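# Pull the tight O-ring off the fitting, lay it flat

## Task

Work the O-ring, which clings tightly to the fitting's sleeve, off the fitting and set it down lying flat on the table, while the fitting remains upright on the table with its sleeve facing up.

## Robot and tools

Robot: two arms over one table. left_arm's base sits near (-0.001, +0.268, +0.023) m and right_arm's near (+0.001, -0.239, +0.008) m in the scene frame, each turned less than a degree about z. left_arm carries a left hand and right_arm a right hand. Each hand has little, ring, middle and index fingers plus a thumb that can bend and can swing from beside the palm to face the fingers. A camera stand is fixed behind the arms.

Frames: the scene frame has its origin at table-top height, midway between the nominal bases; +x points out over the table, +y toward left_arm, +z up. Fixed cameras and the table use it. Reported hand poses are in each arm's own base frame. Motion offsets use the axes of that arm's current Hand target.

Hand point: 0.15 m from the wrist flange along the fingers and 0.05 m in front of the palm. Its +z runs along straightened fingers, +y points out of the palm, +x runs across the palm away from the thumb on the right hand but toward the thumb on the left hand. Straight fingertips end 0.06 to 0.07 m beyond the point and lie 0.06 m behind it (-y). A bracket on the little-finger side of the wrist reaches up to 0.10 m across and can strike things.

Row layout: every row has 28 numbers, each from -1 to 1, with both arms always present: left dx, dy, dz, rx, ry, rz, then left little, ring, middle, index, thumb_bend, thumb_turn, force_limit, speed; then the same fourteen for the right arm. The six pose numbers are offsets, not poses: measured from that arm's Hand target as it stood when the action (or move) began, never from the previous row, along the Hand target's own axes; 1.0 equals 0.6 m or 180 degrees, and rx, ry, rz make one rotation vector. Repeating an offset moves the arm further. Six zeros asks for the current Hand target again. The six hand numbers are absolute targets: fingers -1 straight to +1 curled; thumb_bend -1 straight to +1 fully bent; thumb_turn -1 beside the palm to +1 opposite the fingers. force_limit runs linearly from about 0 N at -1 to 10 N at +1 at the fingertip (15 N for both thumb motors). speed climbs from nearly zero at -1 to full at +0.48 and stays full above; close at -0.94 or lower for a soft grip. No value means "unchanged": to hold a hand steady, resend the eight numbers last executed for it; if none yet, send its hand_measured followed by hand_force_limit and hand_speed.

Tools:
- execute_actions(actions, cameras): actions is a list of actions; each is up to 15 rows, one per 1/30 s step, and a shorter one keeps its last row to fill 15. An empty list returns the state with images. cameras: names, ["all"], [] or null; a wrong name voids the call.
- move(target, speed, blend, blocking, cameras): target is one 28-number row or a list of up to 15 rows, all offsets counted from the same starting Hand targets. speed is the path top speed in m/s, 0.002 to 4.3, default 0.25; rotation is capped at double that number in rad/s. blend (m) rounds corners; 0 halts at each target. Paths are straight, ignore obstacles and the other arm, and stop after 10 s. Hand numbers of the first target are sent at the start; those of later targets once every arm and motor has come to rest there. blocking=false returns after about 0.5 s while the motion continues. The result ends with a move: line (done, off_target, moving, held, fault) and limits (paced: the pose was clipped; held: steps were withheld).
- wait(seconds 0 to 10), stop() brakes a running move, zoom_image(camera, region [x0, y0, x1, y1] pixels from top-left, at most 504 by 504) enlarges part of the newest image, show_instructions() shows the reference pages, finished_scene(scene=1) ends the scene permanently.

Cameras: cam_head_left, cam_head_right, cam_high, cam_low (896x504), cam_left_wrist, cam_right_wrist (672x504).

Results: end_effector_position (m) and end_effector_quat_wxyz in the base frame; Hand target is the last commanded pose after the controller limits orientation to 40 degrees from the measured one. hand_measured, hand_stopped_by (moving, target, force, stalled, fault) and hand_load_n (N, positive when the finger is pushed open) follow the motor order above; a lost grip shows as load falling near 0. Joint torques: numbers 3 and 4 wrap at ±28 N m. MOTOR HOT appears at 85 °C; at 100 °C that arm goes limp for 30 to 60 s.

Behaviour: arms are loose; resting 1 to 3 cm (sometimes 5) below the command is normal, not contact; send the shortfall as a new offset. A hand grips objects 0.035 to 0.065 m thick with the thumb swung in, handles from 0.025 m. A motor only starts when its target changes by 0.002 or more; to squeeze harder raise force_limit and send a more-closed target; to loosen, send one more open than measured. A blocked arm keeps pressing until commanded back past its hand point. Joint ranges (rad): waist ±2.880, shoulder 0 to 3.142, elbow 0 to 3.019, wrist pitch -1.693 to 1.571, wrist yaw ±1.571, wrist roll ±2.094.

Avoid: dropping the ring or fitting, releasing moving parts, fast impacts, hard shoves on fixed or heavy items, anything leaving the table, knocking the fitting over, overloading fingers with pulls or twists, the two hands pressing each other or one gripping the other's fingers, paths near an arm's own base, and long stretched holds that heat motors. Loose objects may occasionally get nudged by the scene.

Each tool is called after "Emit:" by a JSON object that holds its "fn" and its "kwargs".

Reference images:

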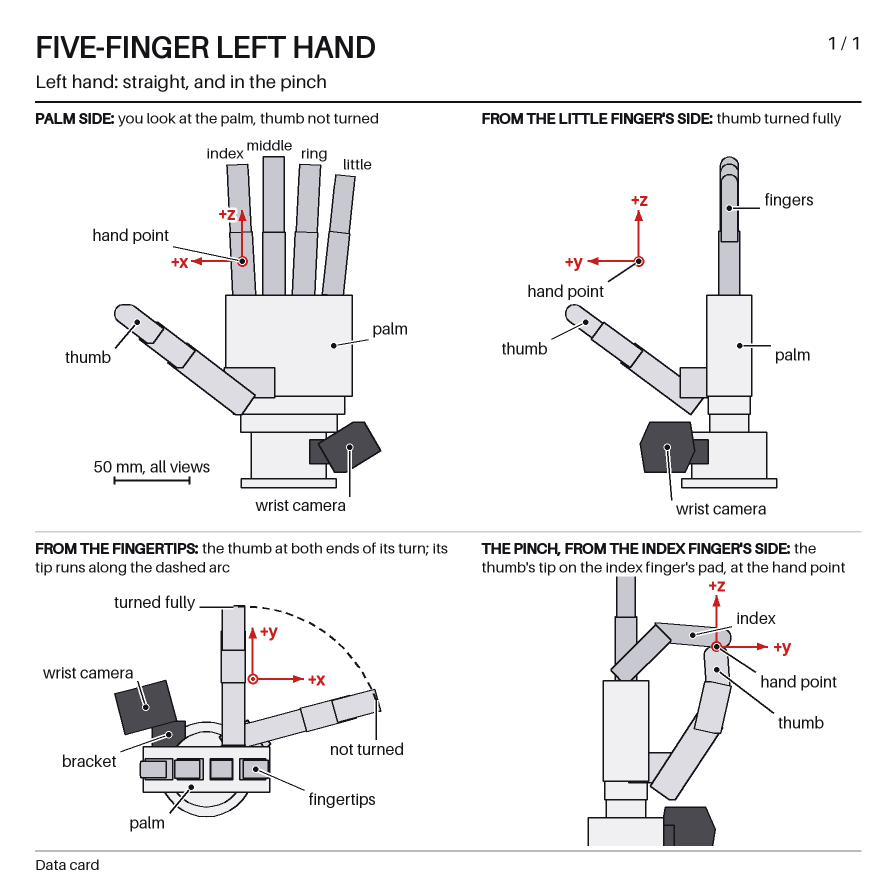

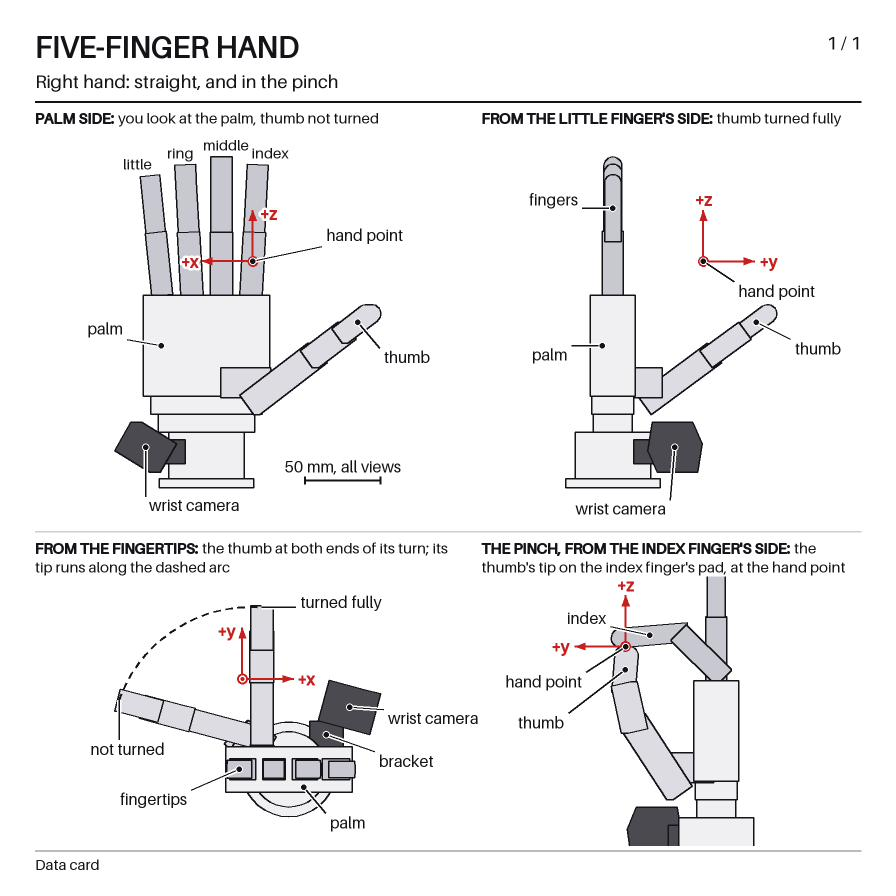

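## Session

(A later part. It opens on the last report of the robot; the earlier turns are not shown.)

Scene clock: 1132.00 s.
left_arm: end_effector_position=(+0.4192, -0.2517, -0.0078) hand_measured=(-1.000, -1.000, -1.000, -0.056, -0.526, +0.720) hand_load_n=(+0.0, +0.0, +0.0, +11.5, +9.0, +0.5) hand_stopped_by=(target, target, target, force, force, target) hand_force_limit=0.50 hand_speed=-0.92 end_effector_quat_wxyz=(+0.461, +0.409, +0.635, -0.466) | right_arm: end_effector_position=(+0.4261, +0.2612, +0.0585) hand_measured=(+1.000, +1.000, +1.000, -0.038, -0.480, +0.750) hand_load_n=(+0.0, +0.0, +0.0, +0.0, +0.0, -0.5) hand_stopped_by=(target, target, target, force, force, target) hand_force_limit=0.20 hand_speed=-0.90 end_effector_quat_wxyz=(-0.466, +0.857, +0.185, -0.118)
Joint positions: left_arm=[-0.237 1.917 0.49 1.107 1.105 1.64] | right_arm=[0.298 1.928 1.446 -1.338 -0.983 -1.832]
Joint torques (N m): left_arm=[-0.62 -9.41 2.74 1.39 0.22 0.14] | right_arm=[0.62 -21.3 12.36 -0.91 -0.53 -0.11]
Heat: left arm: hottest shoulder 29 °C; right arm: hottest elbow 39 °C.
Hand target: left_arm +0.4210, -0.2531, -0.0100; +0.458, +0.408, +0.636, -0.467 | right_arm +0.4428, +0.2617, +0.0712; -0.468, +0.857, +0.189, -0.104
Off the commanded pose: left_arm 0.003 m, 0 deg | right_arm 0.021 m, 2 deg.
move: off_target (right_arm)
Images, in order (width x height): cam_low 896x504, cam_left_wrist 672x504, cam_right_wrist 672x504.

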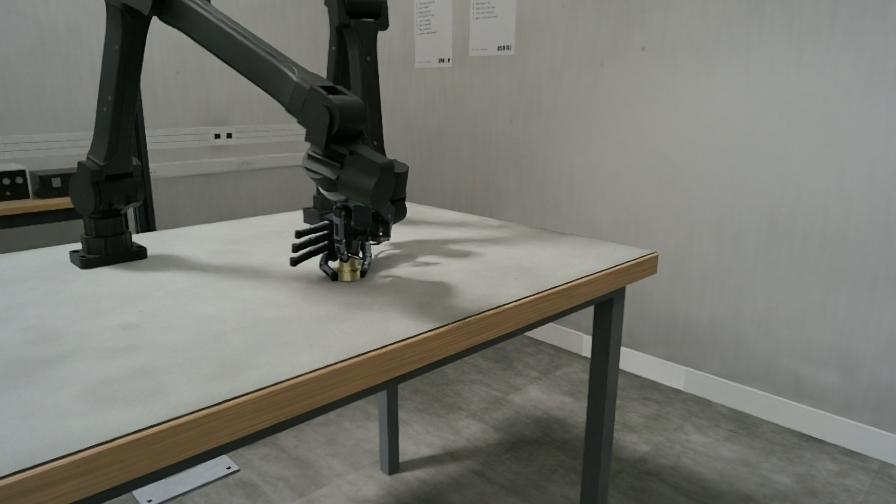

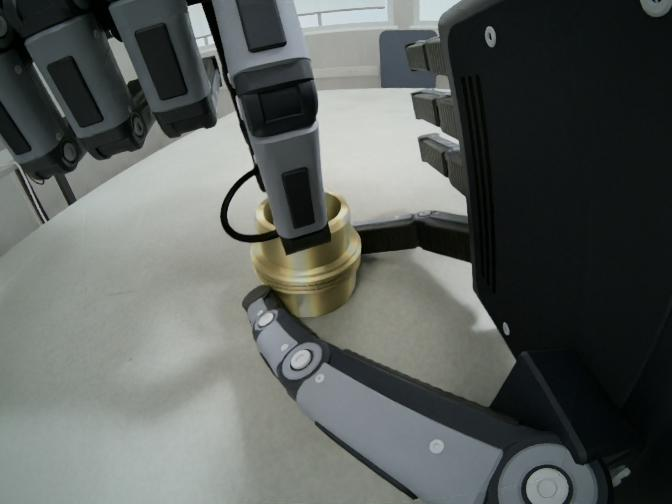

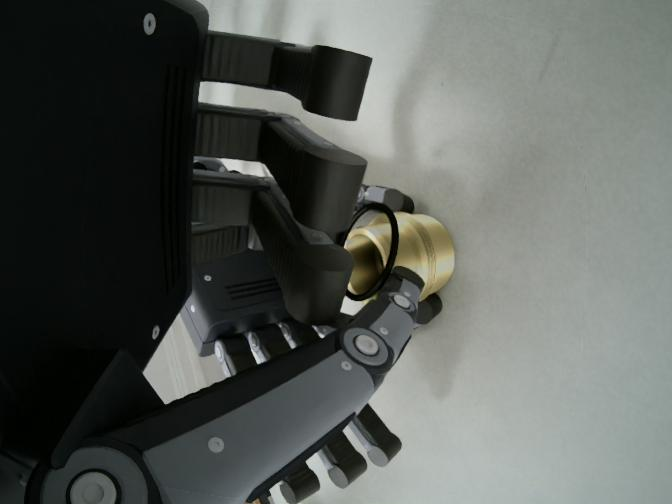

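Emit:
{"fn": "execute_actions", "kwargs": {"actions": [[[0,0,0,0,0,0,-1,-1,-1,0.21,-0.21,0.72,0.5,-0.92,0,0,0,0,0,0,1,1,1,0.1,-0.3,0.75,-0.7,-0.94]],[[0,0,0,0,0,0,-1,-1,-1,0.21,-0.21,0.72,0.5,-0.92,0,0,0,0,0,0,1,1,1,0.1,-0.3,0.75,-0.7,-0.94]]], "cameras": ["cam_low","cam_left_wrist","cam_right_wrist"]}}

Emit:
{"fn": "zoom_image", "kwargs": {"camera": "cam_left_wrist", "region": [200, 140, 380, 320]}}

Emit:
{"fn": "zoom_image", "kwargs": {"camera": "cam_right_wrist", "region": [310, 180, 470, 340]}}

Emit:
{"fn": "zoom_image", "kwargs": {"camera": "cam_low", "region": [325, 240, 375, 290]}}

Scene clock: 1153.40 s.
left_arm: end_effector_position=(+0.4192, -0.2517, -0.0078) hand_measured=(-1.000, -1.000, -1.000, -0.056, -0.526, +0.720) hand_load_n=(+0.0, +0.0, +0.0, +12.0, +9.0, +0.0) hand_stopped_by=(target, target, target, force, force, target) hand_force_limit=0.50 hand_speed=-0.92 end_effector_quat_wxyz=(+0.461, +0.409, +0.635, -0.466) | right_arm: end_effector_position=(+0.4249, +0.2624, +0.0587) hand_measured=(+1.000, +1.000, +1.000, +0.100, -0.300, +0.750) hand_load_n=(+0.0, +0.0, +0.0, +0.0, +0.0, +1.0) hand_stopped_by=(target, target, target, target, target, target) hand_force_limit=-0.70 hand_speed=-0.94 end_effector_quat_wxyz=(-0.466, +0.857, +0.183, -0.121)
Joint positions: left_arm=[-0.237 1.917 0.49 1.107 1.105 1.64] | right_arm=[0.301 1.928 1.446 -1.338 -0.983 -1.824]
Joint torques (N m): left_arm=[-0.56 -9.41 2.76 1.37 0.22 0.13] | right_arm=[0.62 -21.19 12.37 -0.88 -0.54 -0.11]
Heat: left arm: hottest shoulder 29 °C; right arm: hottest elbow 40 °C.
Hand target: left_arm +0.4210, -0.2531, -0.0100; +0.458, +0.408, +0.636, -0.467 | right_arm +0.4428, +0.2617, +0.0712; -0.468, +0.857, +0.189, -0.104
Off the commanded pose: left_arm 0.003 m, 0 deg | right_arm 0.022 m, 2 deg.
Step readings (end_effector_position of left_arm | right_arm):
0: (+0.4192, -0.2517, -0.0078) | (+0.4261, +0.2612, +0.0585)
1: (+0.4192, -0.2517, -0.0078) | (+0.4261, +0.2612, +0.0585)
2: (+0.4192, -0.2517, -0.0078) | (+0.4261, +0.2612, +0.0585)
4: (+0.4192, -0.2517, -0.0078) | (+0.4260, +0.2611, +0.0586)
8: (+0.4192, -0.2517, -0.0078) | (+0.4253, +0.2617, +0.0587)
15: (+0.4192, -0.2517, -0.0078) | (+0.4249, +0.2624, +0.0587)
16: (+0.4192, -0.2517, -0.0078) | (+0.4249, +0.2624, +0.0587)
17: (+0.4192, -0.2517, -0.0078) | (+0.4249, +0.2624, +0.0587)
19: (+0.4192, -0.2517, -0.0078) | (+0.4249, +0.2624, +0.0587)
23: (+0.4192, -0.2517, -0.0078) | (+0.4249, +0.2624, +0.0587)
30: (+0.4192, -0.2517, -0.0078) | (+0.4249, +0.2624, +0.0587)
Images, in order (width x height): cam_low 896x504, cam_left_wrist 672x504, cam_right_wrist 672x504.

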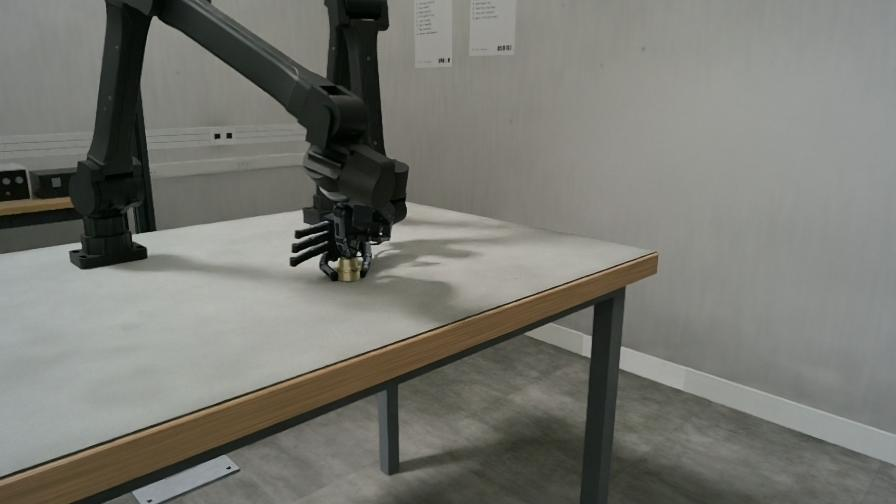

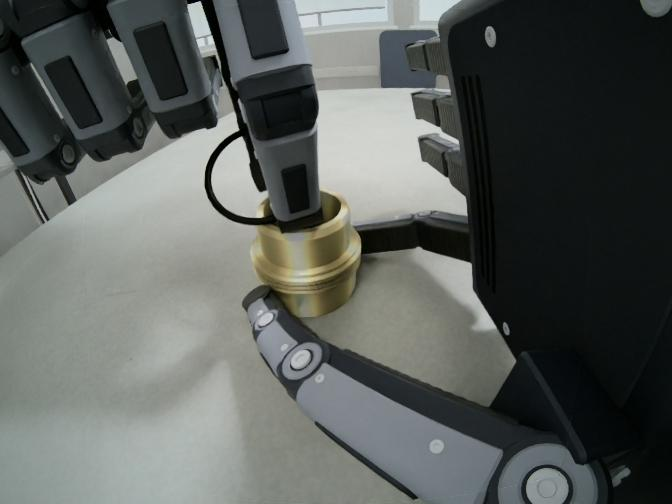

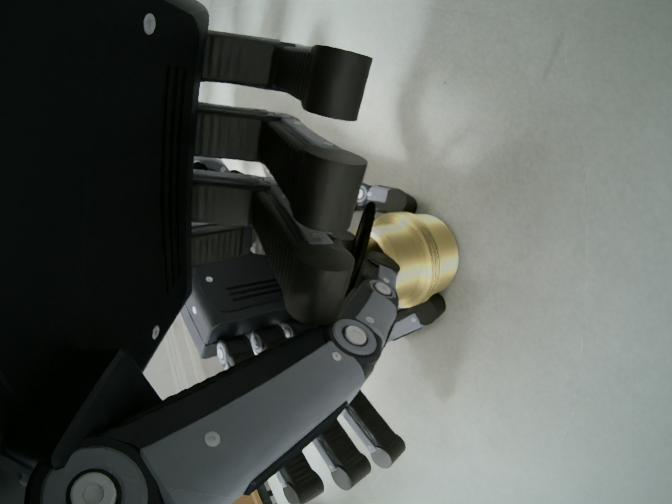

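Scaled by 2.800 from the camera's 672x504 image, which has a finer 960x720 frame.

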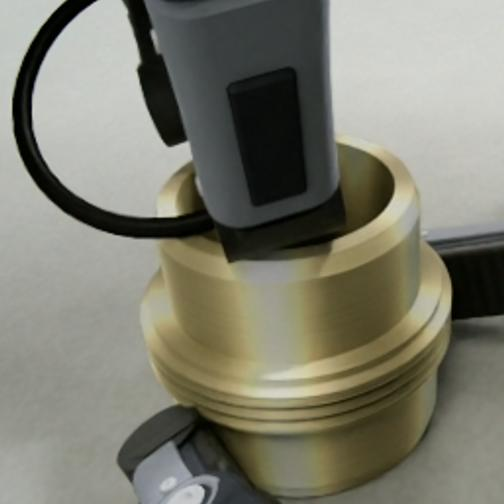

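Scaled by 3.150 from the camera's 672x504 image, which has a finer 960x720 frame.

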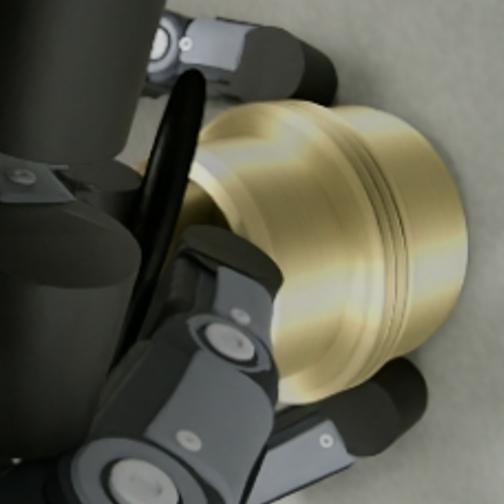

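Scaled by 10.080.

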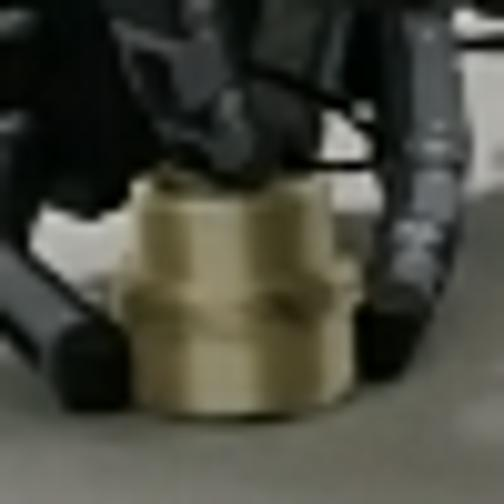

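Emit:
{"fn": "execute_actions", "kwargs": {"actions": []}}

Scene clock: 1155.37 s.
left_arm: end_effector_position=(+0.4192, -0.2517, -0.0078) hand_measured=(-1.000, -1.000, -1.000, -0.056, -0.526, +0.720) hand_load_n=(+0.0, +0.0, -0.5, +12.0, +9.0, +0.0) hand_stopped_by=(target, target, target, force, force, target) hand_force_limit=0.50 hand_speed=-0.92 end_effector_quat_wxyz=(+0.461, +0.409, +0.635, -0.466) | right_arm: end_effector_position=(+0.4249, +0.2624, +0.0587) hand_measured=(+1.000, +1.000, +1.000, +0.100, -0.300, +0.750) hand_load_n=(+0.0, +0.0, -0.5, +0.0, +0.5, +0.5) hand_stopped_by=(target, target, target, target, target, target) hand_force_limit=-0.70 hand_speed=-0.94 end_effector_quat_wxyz=(-0.466, +0.857, +0.183, -0.121)
Joint positions: left_arm=[-0.237 1.917 0.49 1.107 1.105 1.64] | right_arm=[0.301 1.928 1.446 -1.338 -0.983 -1.824]
Joint velocities: within noise
Joint torques (N m): left_arm=[-0.5 -9.41 2.76 1.37 0.21 0.13] | right_arm=[0.56 -21.36 12.37 -0.88 -0.54 -0.11]
Motor temperatures (°C): left_arm=[23 29 25 28 25 22] | right_arm=[26 38 40 24 25 26]
Heat: left arm: hottest shoulder 29 °C; right arm: hottest elbow 40 °C.
Hand target: left_arm +0.4210, -0.2531, -0.0100; +0.458, +0.408, +0.636, -0.467 | right_arm +0.4428, +0.2617, +0.0712; -0.468, +0.857, +0.189, -0.104
Off the commanded pose: left_arm 0.003 m, 0 deg | right_arm 0.022 m, 2 deg.

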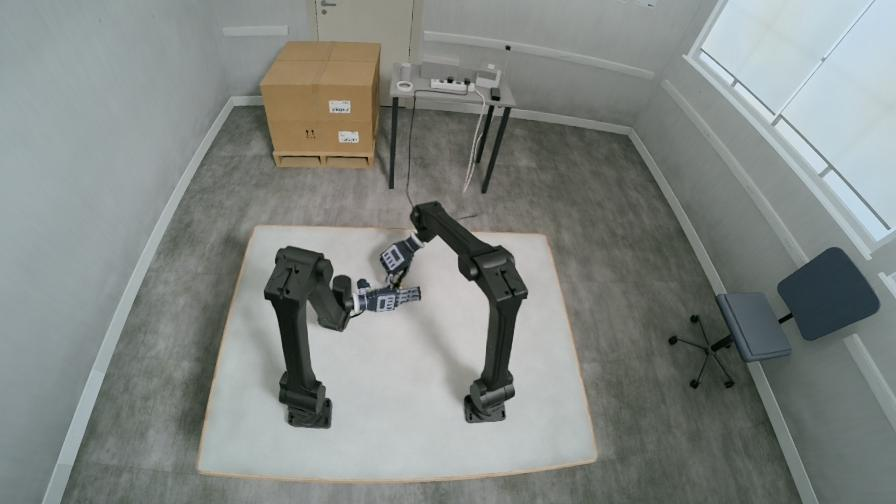

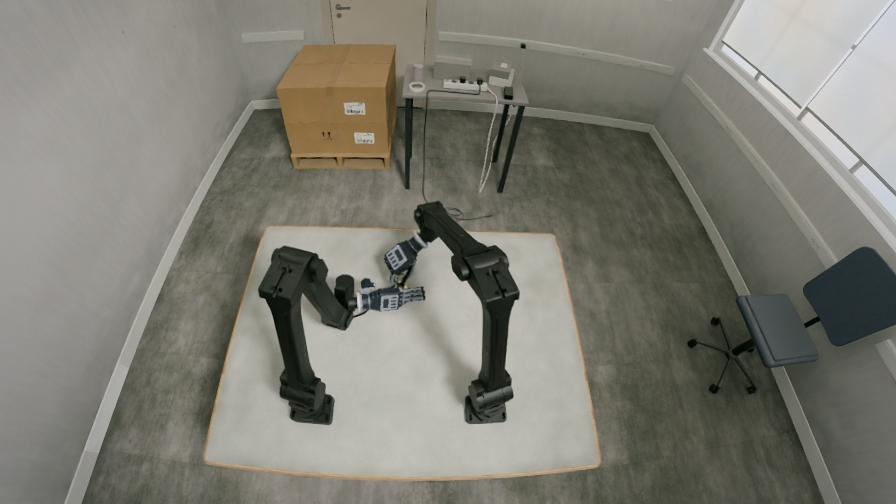

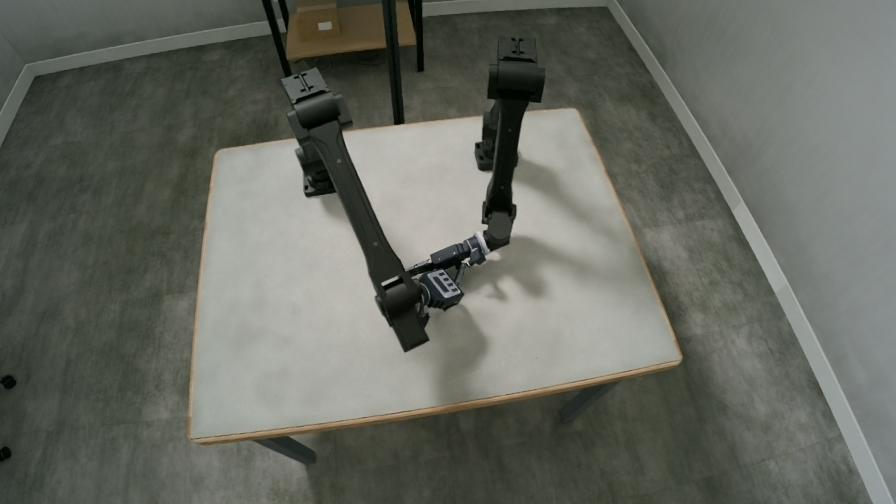

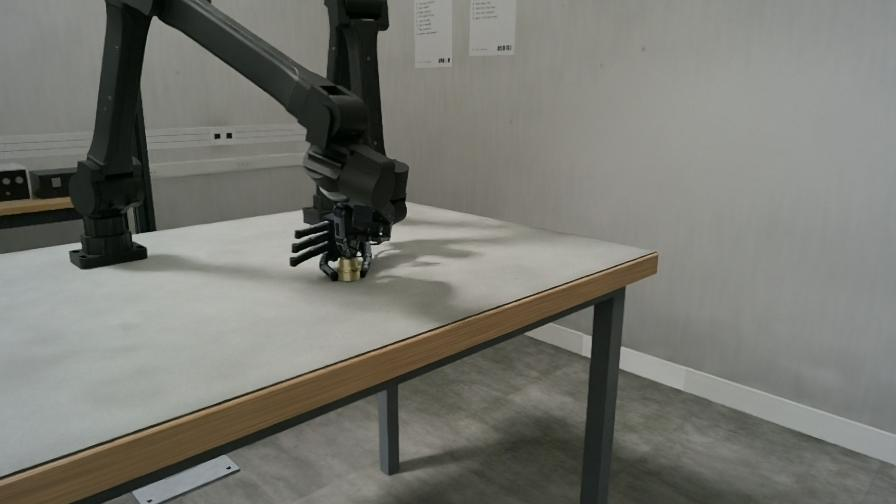

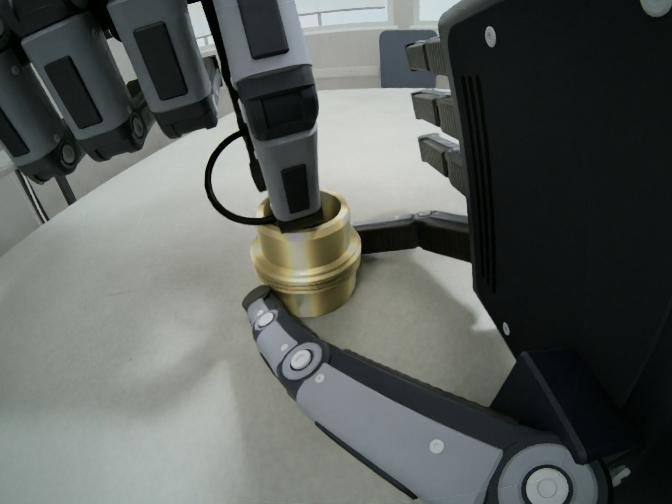

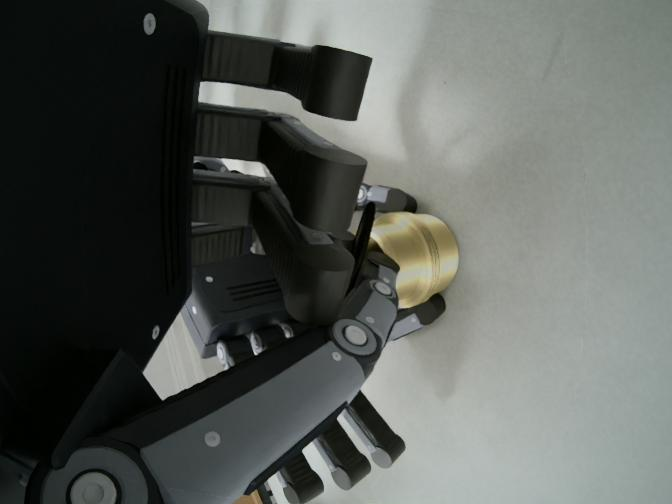

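Emit:
{"fn": "zoom_image", "kwargs": {"camera": "cam_right_wrist", "region": [310, 180, 430, 330]}}

Emit:
{"fn": "zoom_image", "kwargs": {"camera": "cam_left_wrist", "region": [195, 110, 335, 250]}}

Emit:
{"fn": "zoom_image", "kwargs": {"camera": "cam_low", "region": [335, 235, 375, 275]}}

Emit:
{"fn": "zoom_image", "kwargs": {"camera": "cam_high", "region": [400, 250, 480, 330]}}

Scaled by 3.360 from the camera's 672x504 image, which has a finer 960x720 frame.

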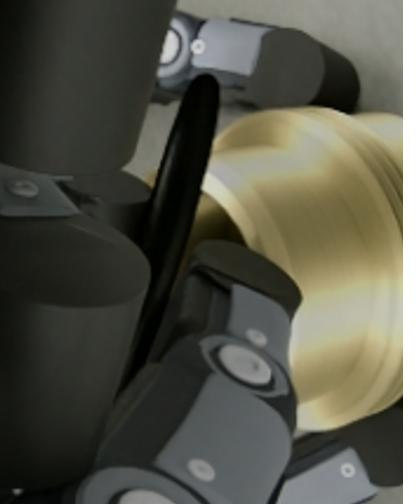

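Scaled by 3.600 from the camera's 672x504 image, which has a finer 960x720 frame.

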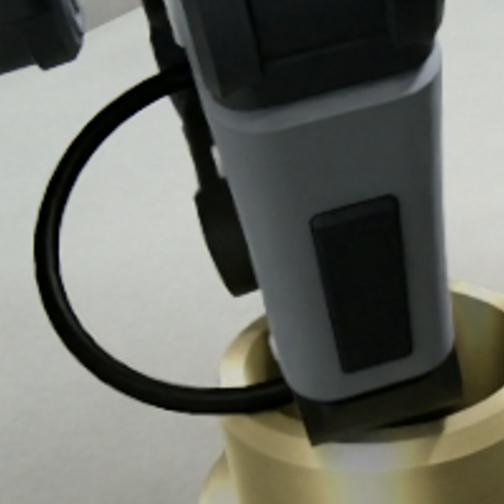

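Scaled by 12.600.

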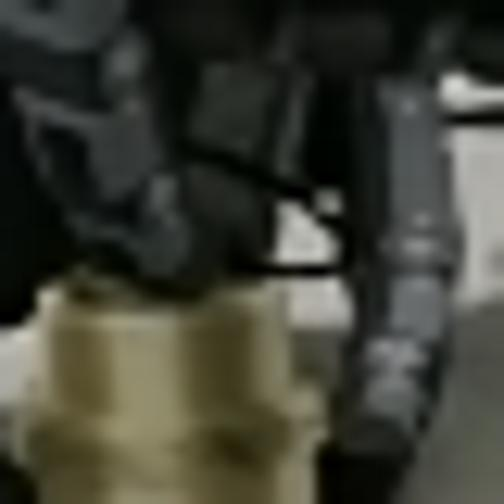

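Scaled by 6.300.

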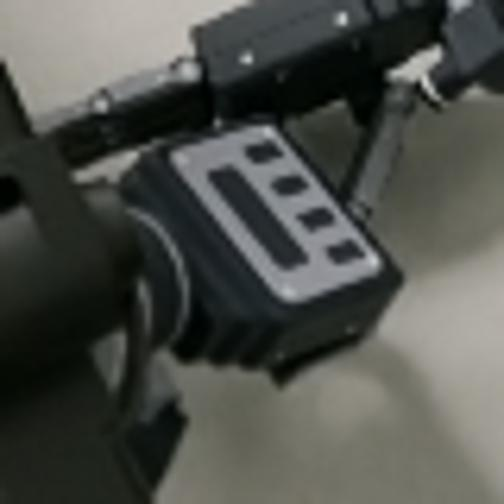

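Emit:
{"fn": "execute_actions", "kwargs": {"actions": [[[0,0,0,0,0,0,-1,-1,-1,0.21,-0.21,0.72,0.5,-0.92,0,0,0,0,0,0,1,1,1,0.17,-0.17,0.75,-0.7,-0.94]]], "cameras": ["cam_low","cam_left_wrist","cam_right_wrist"]}}

Emit:
{"fn": "zoom_image", "kwargs": {"camera": "cam_right_wrist", "region": [310, 180, 430, 330]}}

Emit:
{"fn": "zoom_image", "kwargs": {"camera": "cam_left_wrist", "region": [195, 110, 335, 250]}}

Emit:
{"fn": "zoom_image", "kwargs": {"camera": "cam_low", "region": [335, 235, 375, 275]}}

Scene clock: 1174.90 s.
left_arm: end_effector_position=(+0.4192, -0.2517, -0.0078) hand_measured=(-1.000, -1.000, -1.000, -0.056, -0.526, +0.720) hand_load_n=(+0.0, +0.0, +0.0, +11.5, +9.5, +0.0) hand_stopped_by=(target, target, target, force, force, target) hand_force_limit=0.50 hand_speed=-0.92 end_effector_quat_wxyz=(+0.461, +0.409, +0.635, -0.466) | right_arm: end_effector_position=(+0.4249, +0.2624, +0.0587) hand_measured=(+1.000, +1.000, +1.000, +0.170, -0.170, +0.750) hand_load_n=(+0.0, +0.0, -0.5, +0.0, +1.0, +4.0) hand_stopped_by=(target, target, target, target, target, target) hand_force_limit=-0.70 hand_speed=-0.94 end_effector_quat_wxyz=(-0.466, +0.857, +0.183, -0.121)
Joint positions: left_arm=[-0.237 1.917 0.49 1.107 1.105 1.64] | right_arm=[0.301 1.928 1.446 -1.338 -0.983 -1.824]
Joint torques (N m): left_arm=[-0.62 -9.52 2.71 1.37 0.22 0.14] | right_arm=[0.62 -21.25 12.36 -0.91 -0.54 -0.11]
Heat: left arm: hottest shoulder 29 °C; right arm: hottest elbow 40 °C.
Hand target: left_arm +0.4210, -0.2531, -0.0100; +0.458, +0.408, +0.636, -0.467 | right_arm +0.4428, +0.2617, +0.0712; -0.468, +0.857, +0.189, -0.104
Off the commanded pose: left_arm 0.003 m, 0 deg | right_arm 0.022 m, 2 deg.
Step readings (end_effector_position of left_arm | right_arm):
0: (+0.4192, -0.2517, -0.0078) | (+0.4249, +0.2624, +0.0587)
1: (+0.4192, -0.2517, -0.0078) | (+0.4249, +0.2624, +0.0587)
2: (+0.4192, -0.2517, -0.0078) | (+0.4249, +0.2624, +0.0587)
4: (+0.4192, -0.2517, -0.0078) | (+0.4249, +0.2624, +0.0587)
8: (+0.4192, -0.2517, -0.0078) | (+0.4249, +0.2624, +0.0587)
15: (+0.4192, -0.2517, -0.0078) | (+0.4249, +0.2624, +0.0587)
Images, in order (width x height): cam_low 896x504, cam_left_wrist 672x504, cam_right_wrist 672x504.

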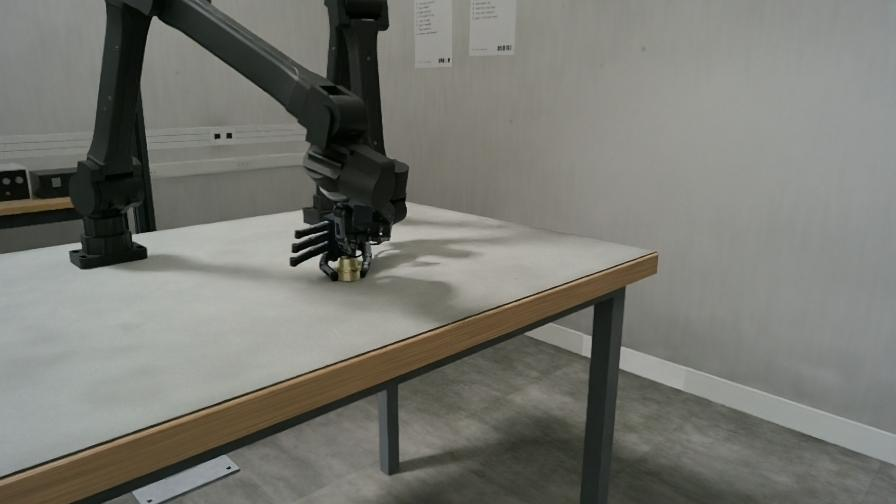

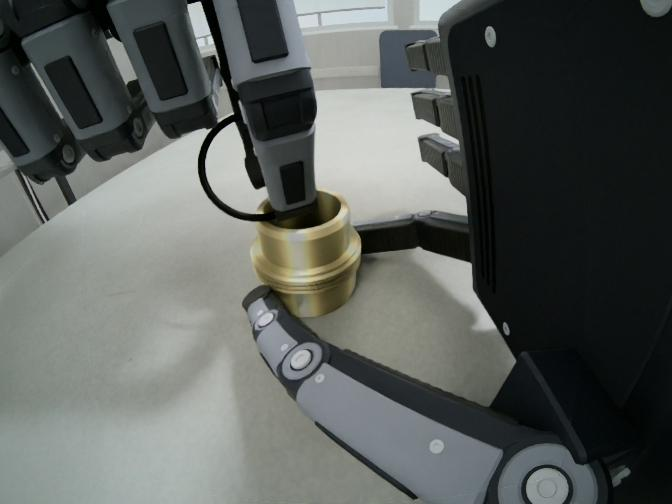

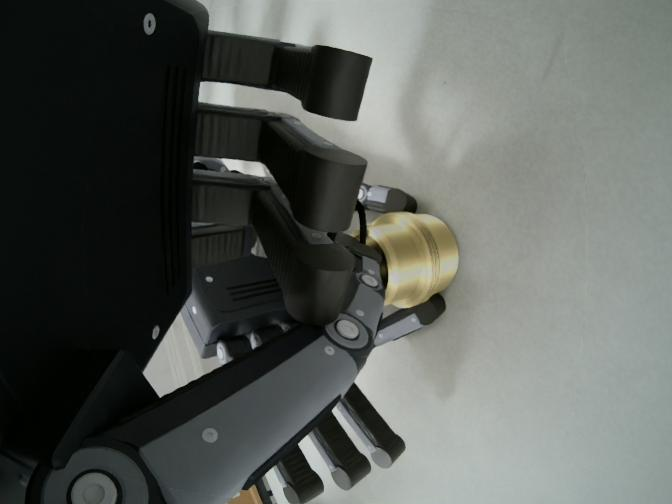

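Scaled by 3.360 from the camera's 672x504 image, which has a finer 960x720 frame.

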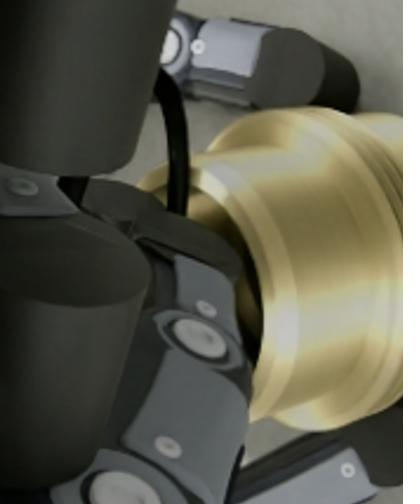

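Scaled by 3.600 from the camera's 672x504 image, which has a finer 960x720 frame.

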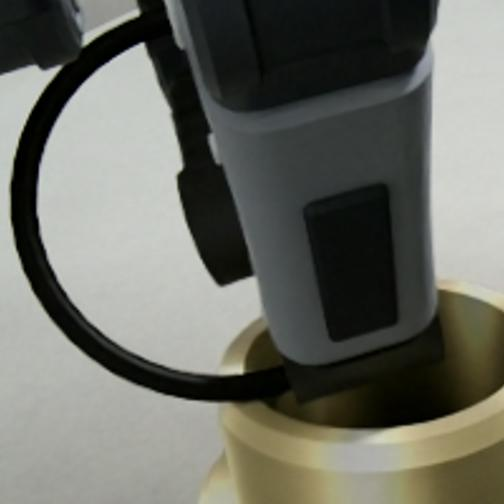

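Scaled by 12.600.

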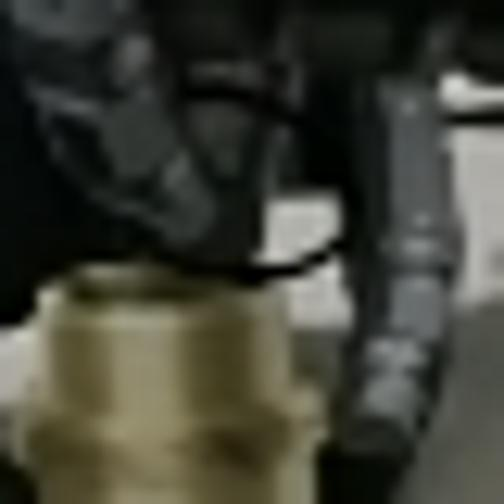

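Emit:
{"fn": "execute_actions", "kwargs": {"actions": [[[0,0,0,0,0,0,-1,-1,-1,0.21,-0.21,0.72,0.5,-0.92,0,0,0,0,0,0,1,1,1,0.25,-0.17,0.75,-0.6,-0.92]]], "cameras": ["cam_low","cam_left_wrist","cam_right_wrist"]}}

Emit:
{"fn": "zoom_image", "kwargs": {"camera": "cam_right_wrist", "region": [310, 180, 430, 330]}}

Emit:
{"fn": "zoom_image", "kwargs": {"camera": "cam_left_wrist", "region": [195, 110, 335, 250]}}

Scene clock: 1179.67 s.
left_arm: end_effector_position=(+0.4192, -0.2517, -0.0078) hand_measured=(-1.000, -1.000, -1.000, -0.056, -0.526, +0.720) hand_load_n=(+0.0, +0.0, +0.0, +12.0, +9.0, +0.0) hand_stopped_by=(target, target, target, force, force, target) hand_force_limit=0.50 hand_speed=-0.92 end_effector_quat_wxyz=(+0.461, +0.409, +0.635, -0.466) | right_arm: end_effector_position=(+0.4249, +0.2624, +0.0587) hand_measured=(+1.000, +1.000, +1.000, +0.250, -0.172, +0.750) hand_load_n=(+0.0, +0.0, -0.5, +0.5, +1.5, +4.0) hand_stopped_by=(target, target, target, target, target, target) hand_force_limit=-0.60 hand_speed=-0.92 end_effector_quat_wxyz=(-0.466, +0.857, +0.183, -0.121)
Joint positions: left_arm=[-0.237 1.917 0.49 1.107 1.105 1.64] | right_arm=[0.301 1.928 1.446 -1.338 -0.983 -1.824]
Joint torques (N m): left_arm=[-0.62 -9.29 2.74 1.4 0.22 0.14] | right_arm=[0.56 -21.3 12.36 -0.92 -0.54 -0.11]
Heat: left arm: hottest shoulder 29 °C; right arm: hottest elbow 40 °C.
Hand target: left_arm +0.4210, -0.2531, -0.0100; +0.458, +0.408, +0.636, -0.467 | right_arm +0.4428, +0.2617, +0.0712; -0.468, +0.857, +0.189, -0.104
Off the commanded pose: left_arm 0.003 m, 0 deg | right_arm 0.022 m, 2 deg.
Step readings (end_effector_position of left_arm | right_arm):
0: (+0.4192, -0.2517, -0.0078) | (+0.4249, +0.2624, +0.0587)
1: (+0.4192, -0.2517, -0.0078) | (+0.4249, +0.2624, +0.0587)
2: (+0.4192, -0.2517, -0.0078) | (+0.4249, +0.2624, +0.0587)
4: (+0.4192, -0.2517, -0.0078) | (+0.4249, +0.2624, +0.0587)
8: (+0.4192, -0.2517, -0.0078) | (+0.4249, +0.2624, +0.0587)
15: (+0.4192, -0.2517, -0.0078) | (+0.4249, +0.2624, +0.0587)
Images, in order (width x height): cam_low 896x504, cam_left_wrist 672x504, cam_right_wrist 672x504.

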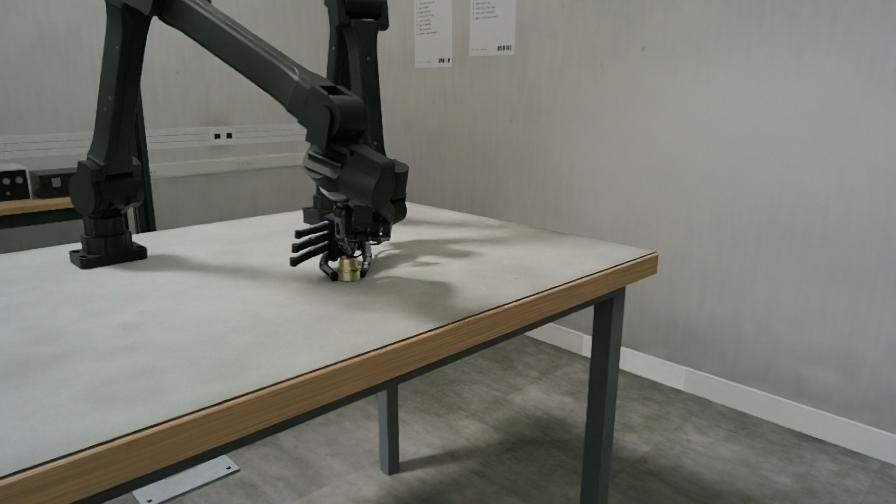

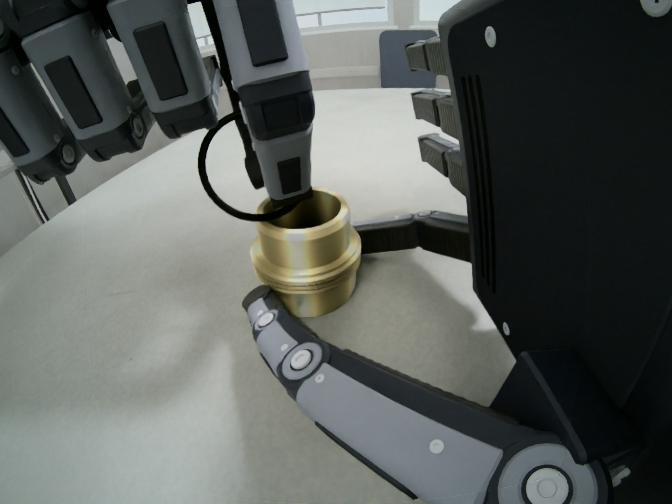

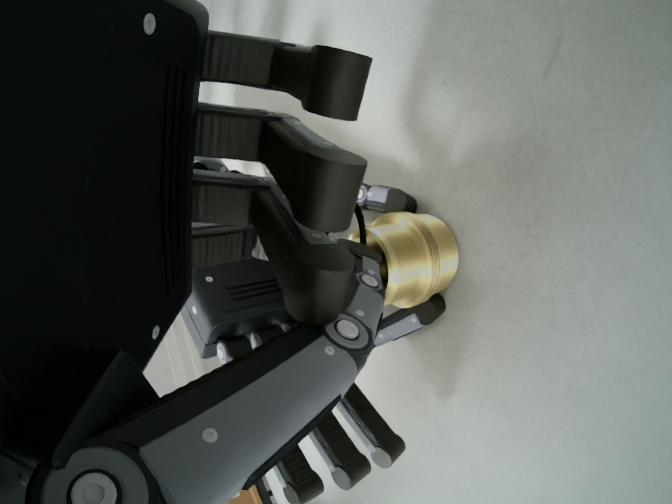

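Scaled by 3.360 from the camera's 672x504 image, which has a finer 960x720 frame.

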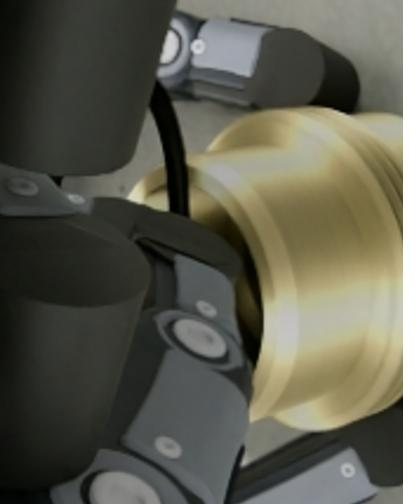

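Scaled by 3.600 from the camera's 672x504 image, which has a finer 960x720 frame.

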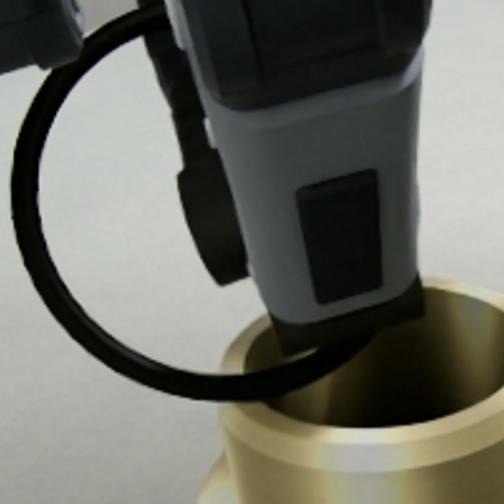

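Emit:
{"fn": "execute_actions", "kwargs": {"actions": [[[0,0,0,0,0,0,-1,-1,-1,0.21,-0.21,0.72,0.5,-0.92,0,0,0,0,0,0,1,1,1,0.33,-0.10,0.75,-0.6,-0.92]]], "cameras": ["cam_low","cam_left_wrist","cam_right_wrist"]}}

Emit:
{"fn": "zoom_image", "kwargs": {"camera": "cam_right_wrist", "region": [310, 180, 430, 330]}}

Emit:
{"fn": "zoom_image", "kwargs": {"camera": "cam_left_wrist", "region": [195, 110, 335, 250]}}

Scene clock: 1183.90 s.
left_arm: end_effector_position=(+0.4192, -0.2517, -0.0078) hand_measured=(-1.000, -1.000, -1.000, -0.056, -0.526, +0.720) hand_load_n=(+0.0, +0.0, +0.0, +12.0, +9.0, +0.5) hand_stopped_by=(target, target, target, force, force, target) hand_force_limit=0.50 hand_speed=-0.92 end_effector_quat_wxyz=(+0.461, +0.409, +0.635, -0.466) | right_arm: end_effector_position=(+0.4249, +0.2624, +0.0587) hand_measured=(+1.000, +1.000, +1.000, +0.256, -0.166, +0.750) hand_load_n=(+0.0, +0.0, -0.5, +2.5, +3.0, +4.0) hand_stopped_by=(target, target, target, force, force, target) hand_force_limit=-0.60 hand_speed=-0.92 end_effector_quat_wxyz=(-0.466, +0.857, +0.183, -0.121)
Joint positions: left_arm=[-0.237 1.917 0.49 1.107 1.105 1.64] | right_arm=[0.301 1.928 1.446 -1.338 -0.983 -1.824]
Joint torques (N m): left_arm=[-0.67 -9.35 2.74 1.36 0.22 0.14] | right_arm=[0.62 -21.19 12.34 -0.9 -0.55 -0.11]
Heat: left arm: hottest shoulder 29 °C; right arm: hottest elbow 40 °C.
Hand target: left_arm +0.4210, -0.2531, -0.0100; +0.458, +0.408, +0.636, -0.467 | right_arm +0.4428, +0.2617, +0.0712; -0.468, +0.857, +0.189, -0.104
Off the commanded pose: left_arm 0.003 m, 0 deg | right_arm 0.022 m, 2 deg.
Step readings (end_effector_position of left_arm | right_arm):
0: (+0.4192, -0.2517, -0.0078) | (+0.4249, +0.2624, +0.0587)
1: (+0.4192, -0.2517, -0.0078) | (+0.4249, +0.2624, +0.0587)
2: (+0.4192, -0.2517, -0.0078) | (+0.4249, +0.2624, +0.0587)
4: (+0.4192, -0.2517, -0.0078) | (+0.4249, +0.2624, +0.0587)
8: (+0.4192, -0.2517, -0.0078) | (+0.4249, +0.2624, +0.0587)
15: (+0.4192, -0.2517, -0.0078) | (+0.4249, +0.2624, +0.0587)
Images, in order (width x height): cam_low 896x504, cam_left_wrist 672x504, cam_right_wrist 672x504.

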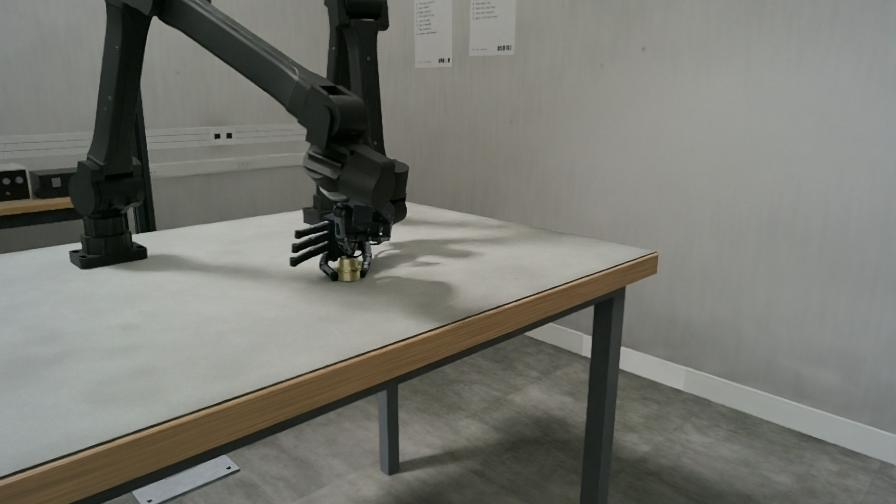

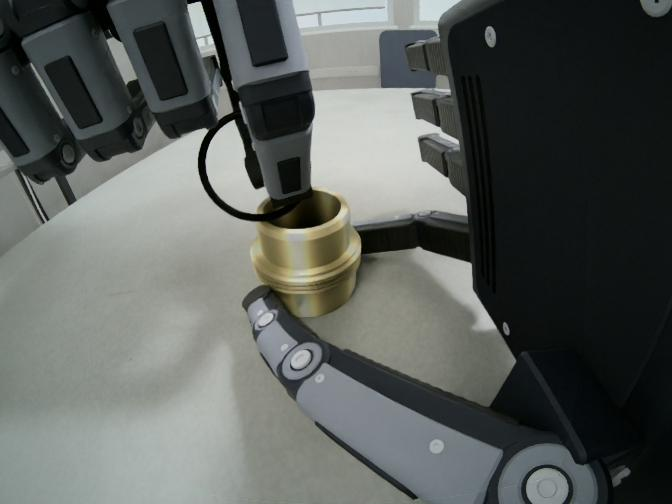

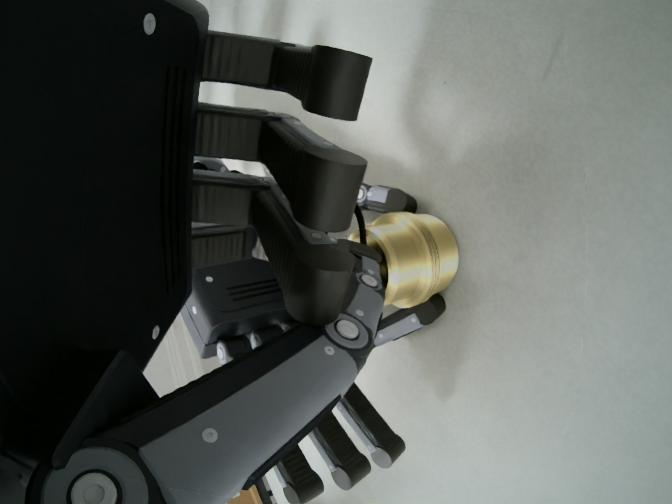

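Scaled by 3.360 from the camera's 672x504 image, which has a finer 960x720 frame.

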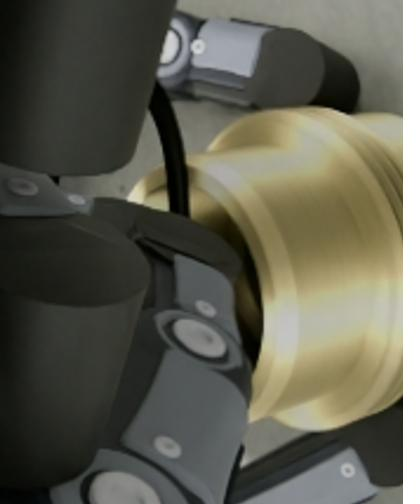

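Scaled by 3.600 from the camera's 672x504 image, which has a finer 960x720 frame.

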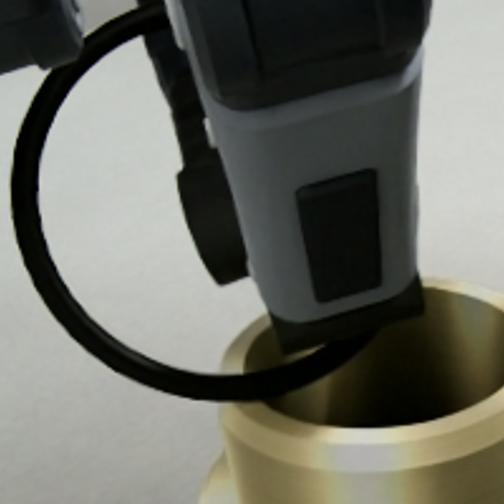

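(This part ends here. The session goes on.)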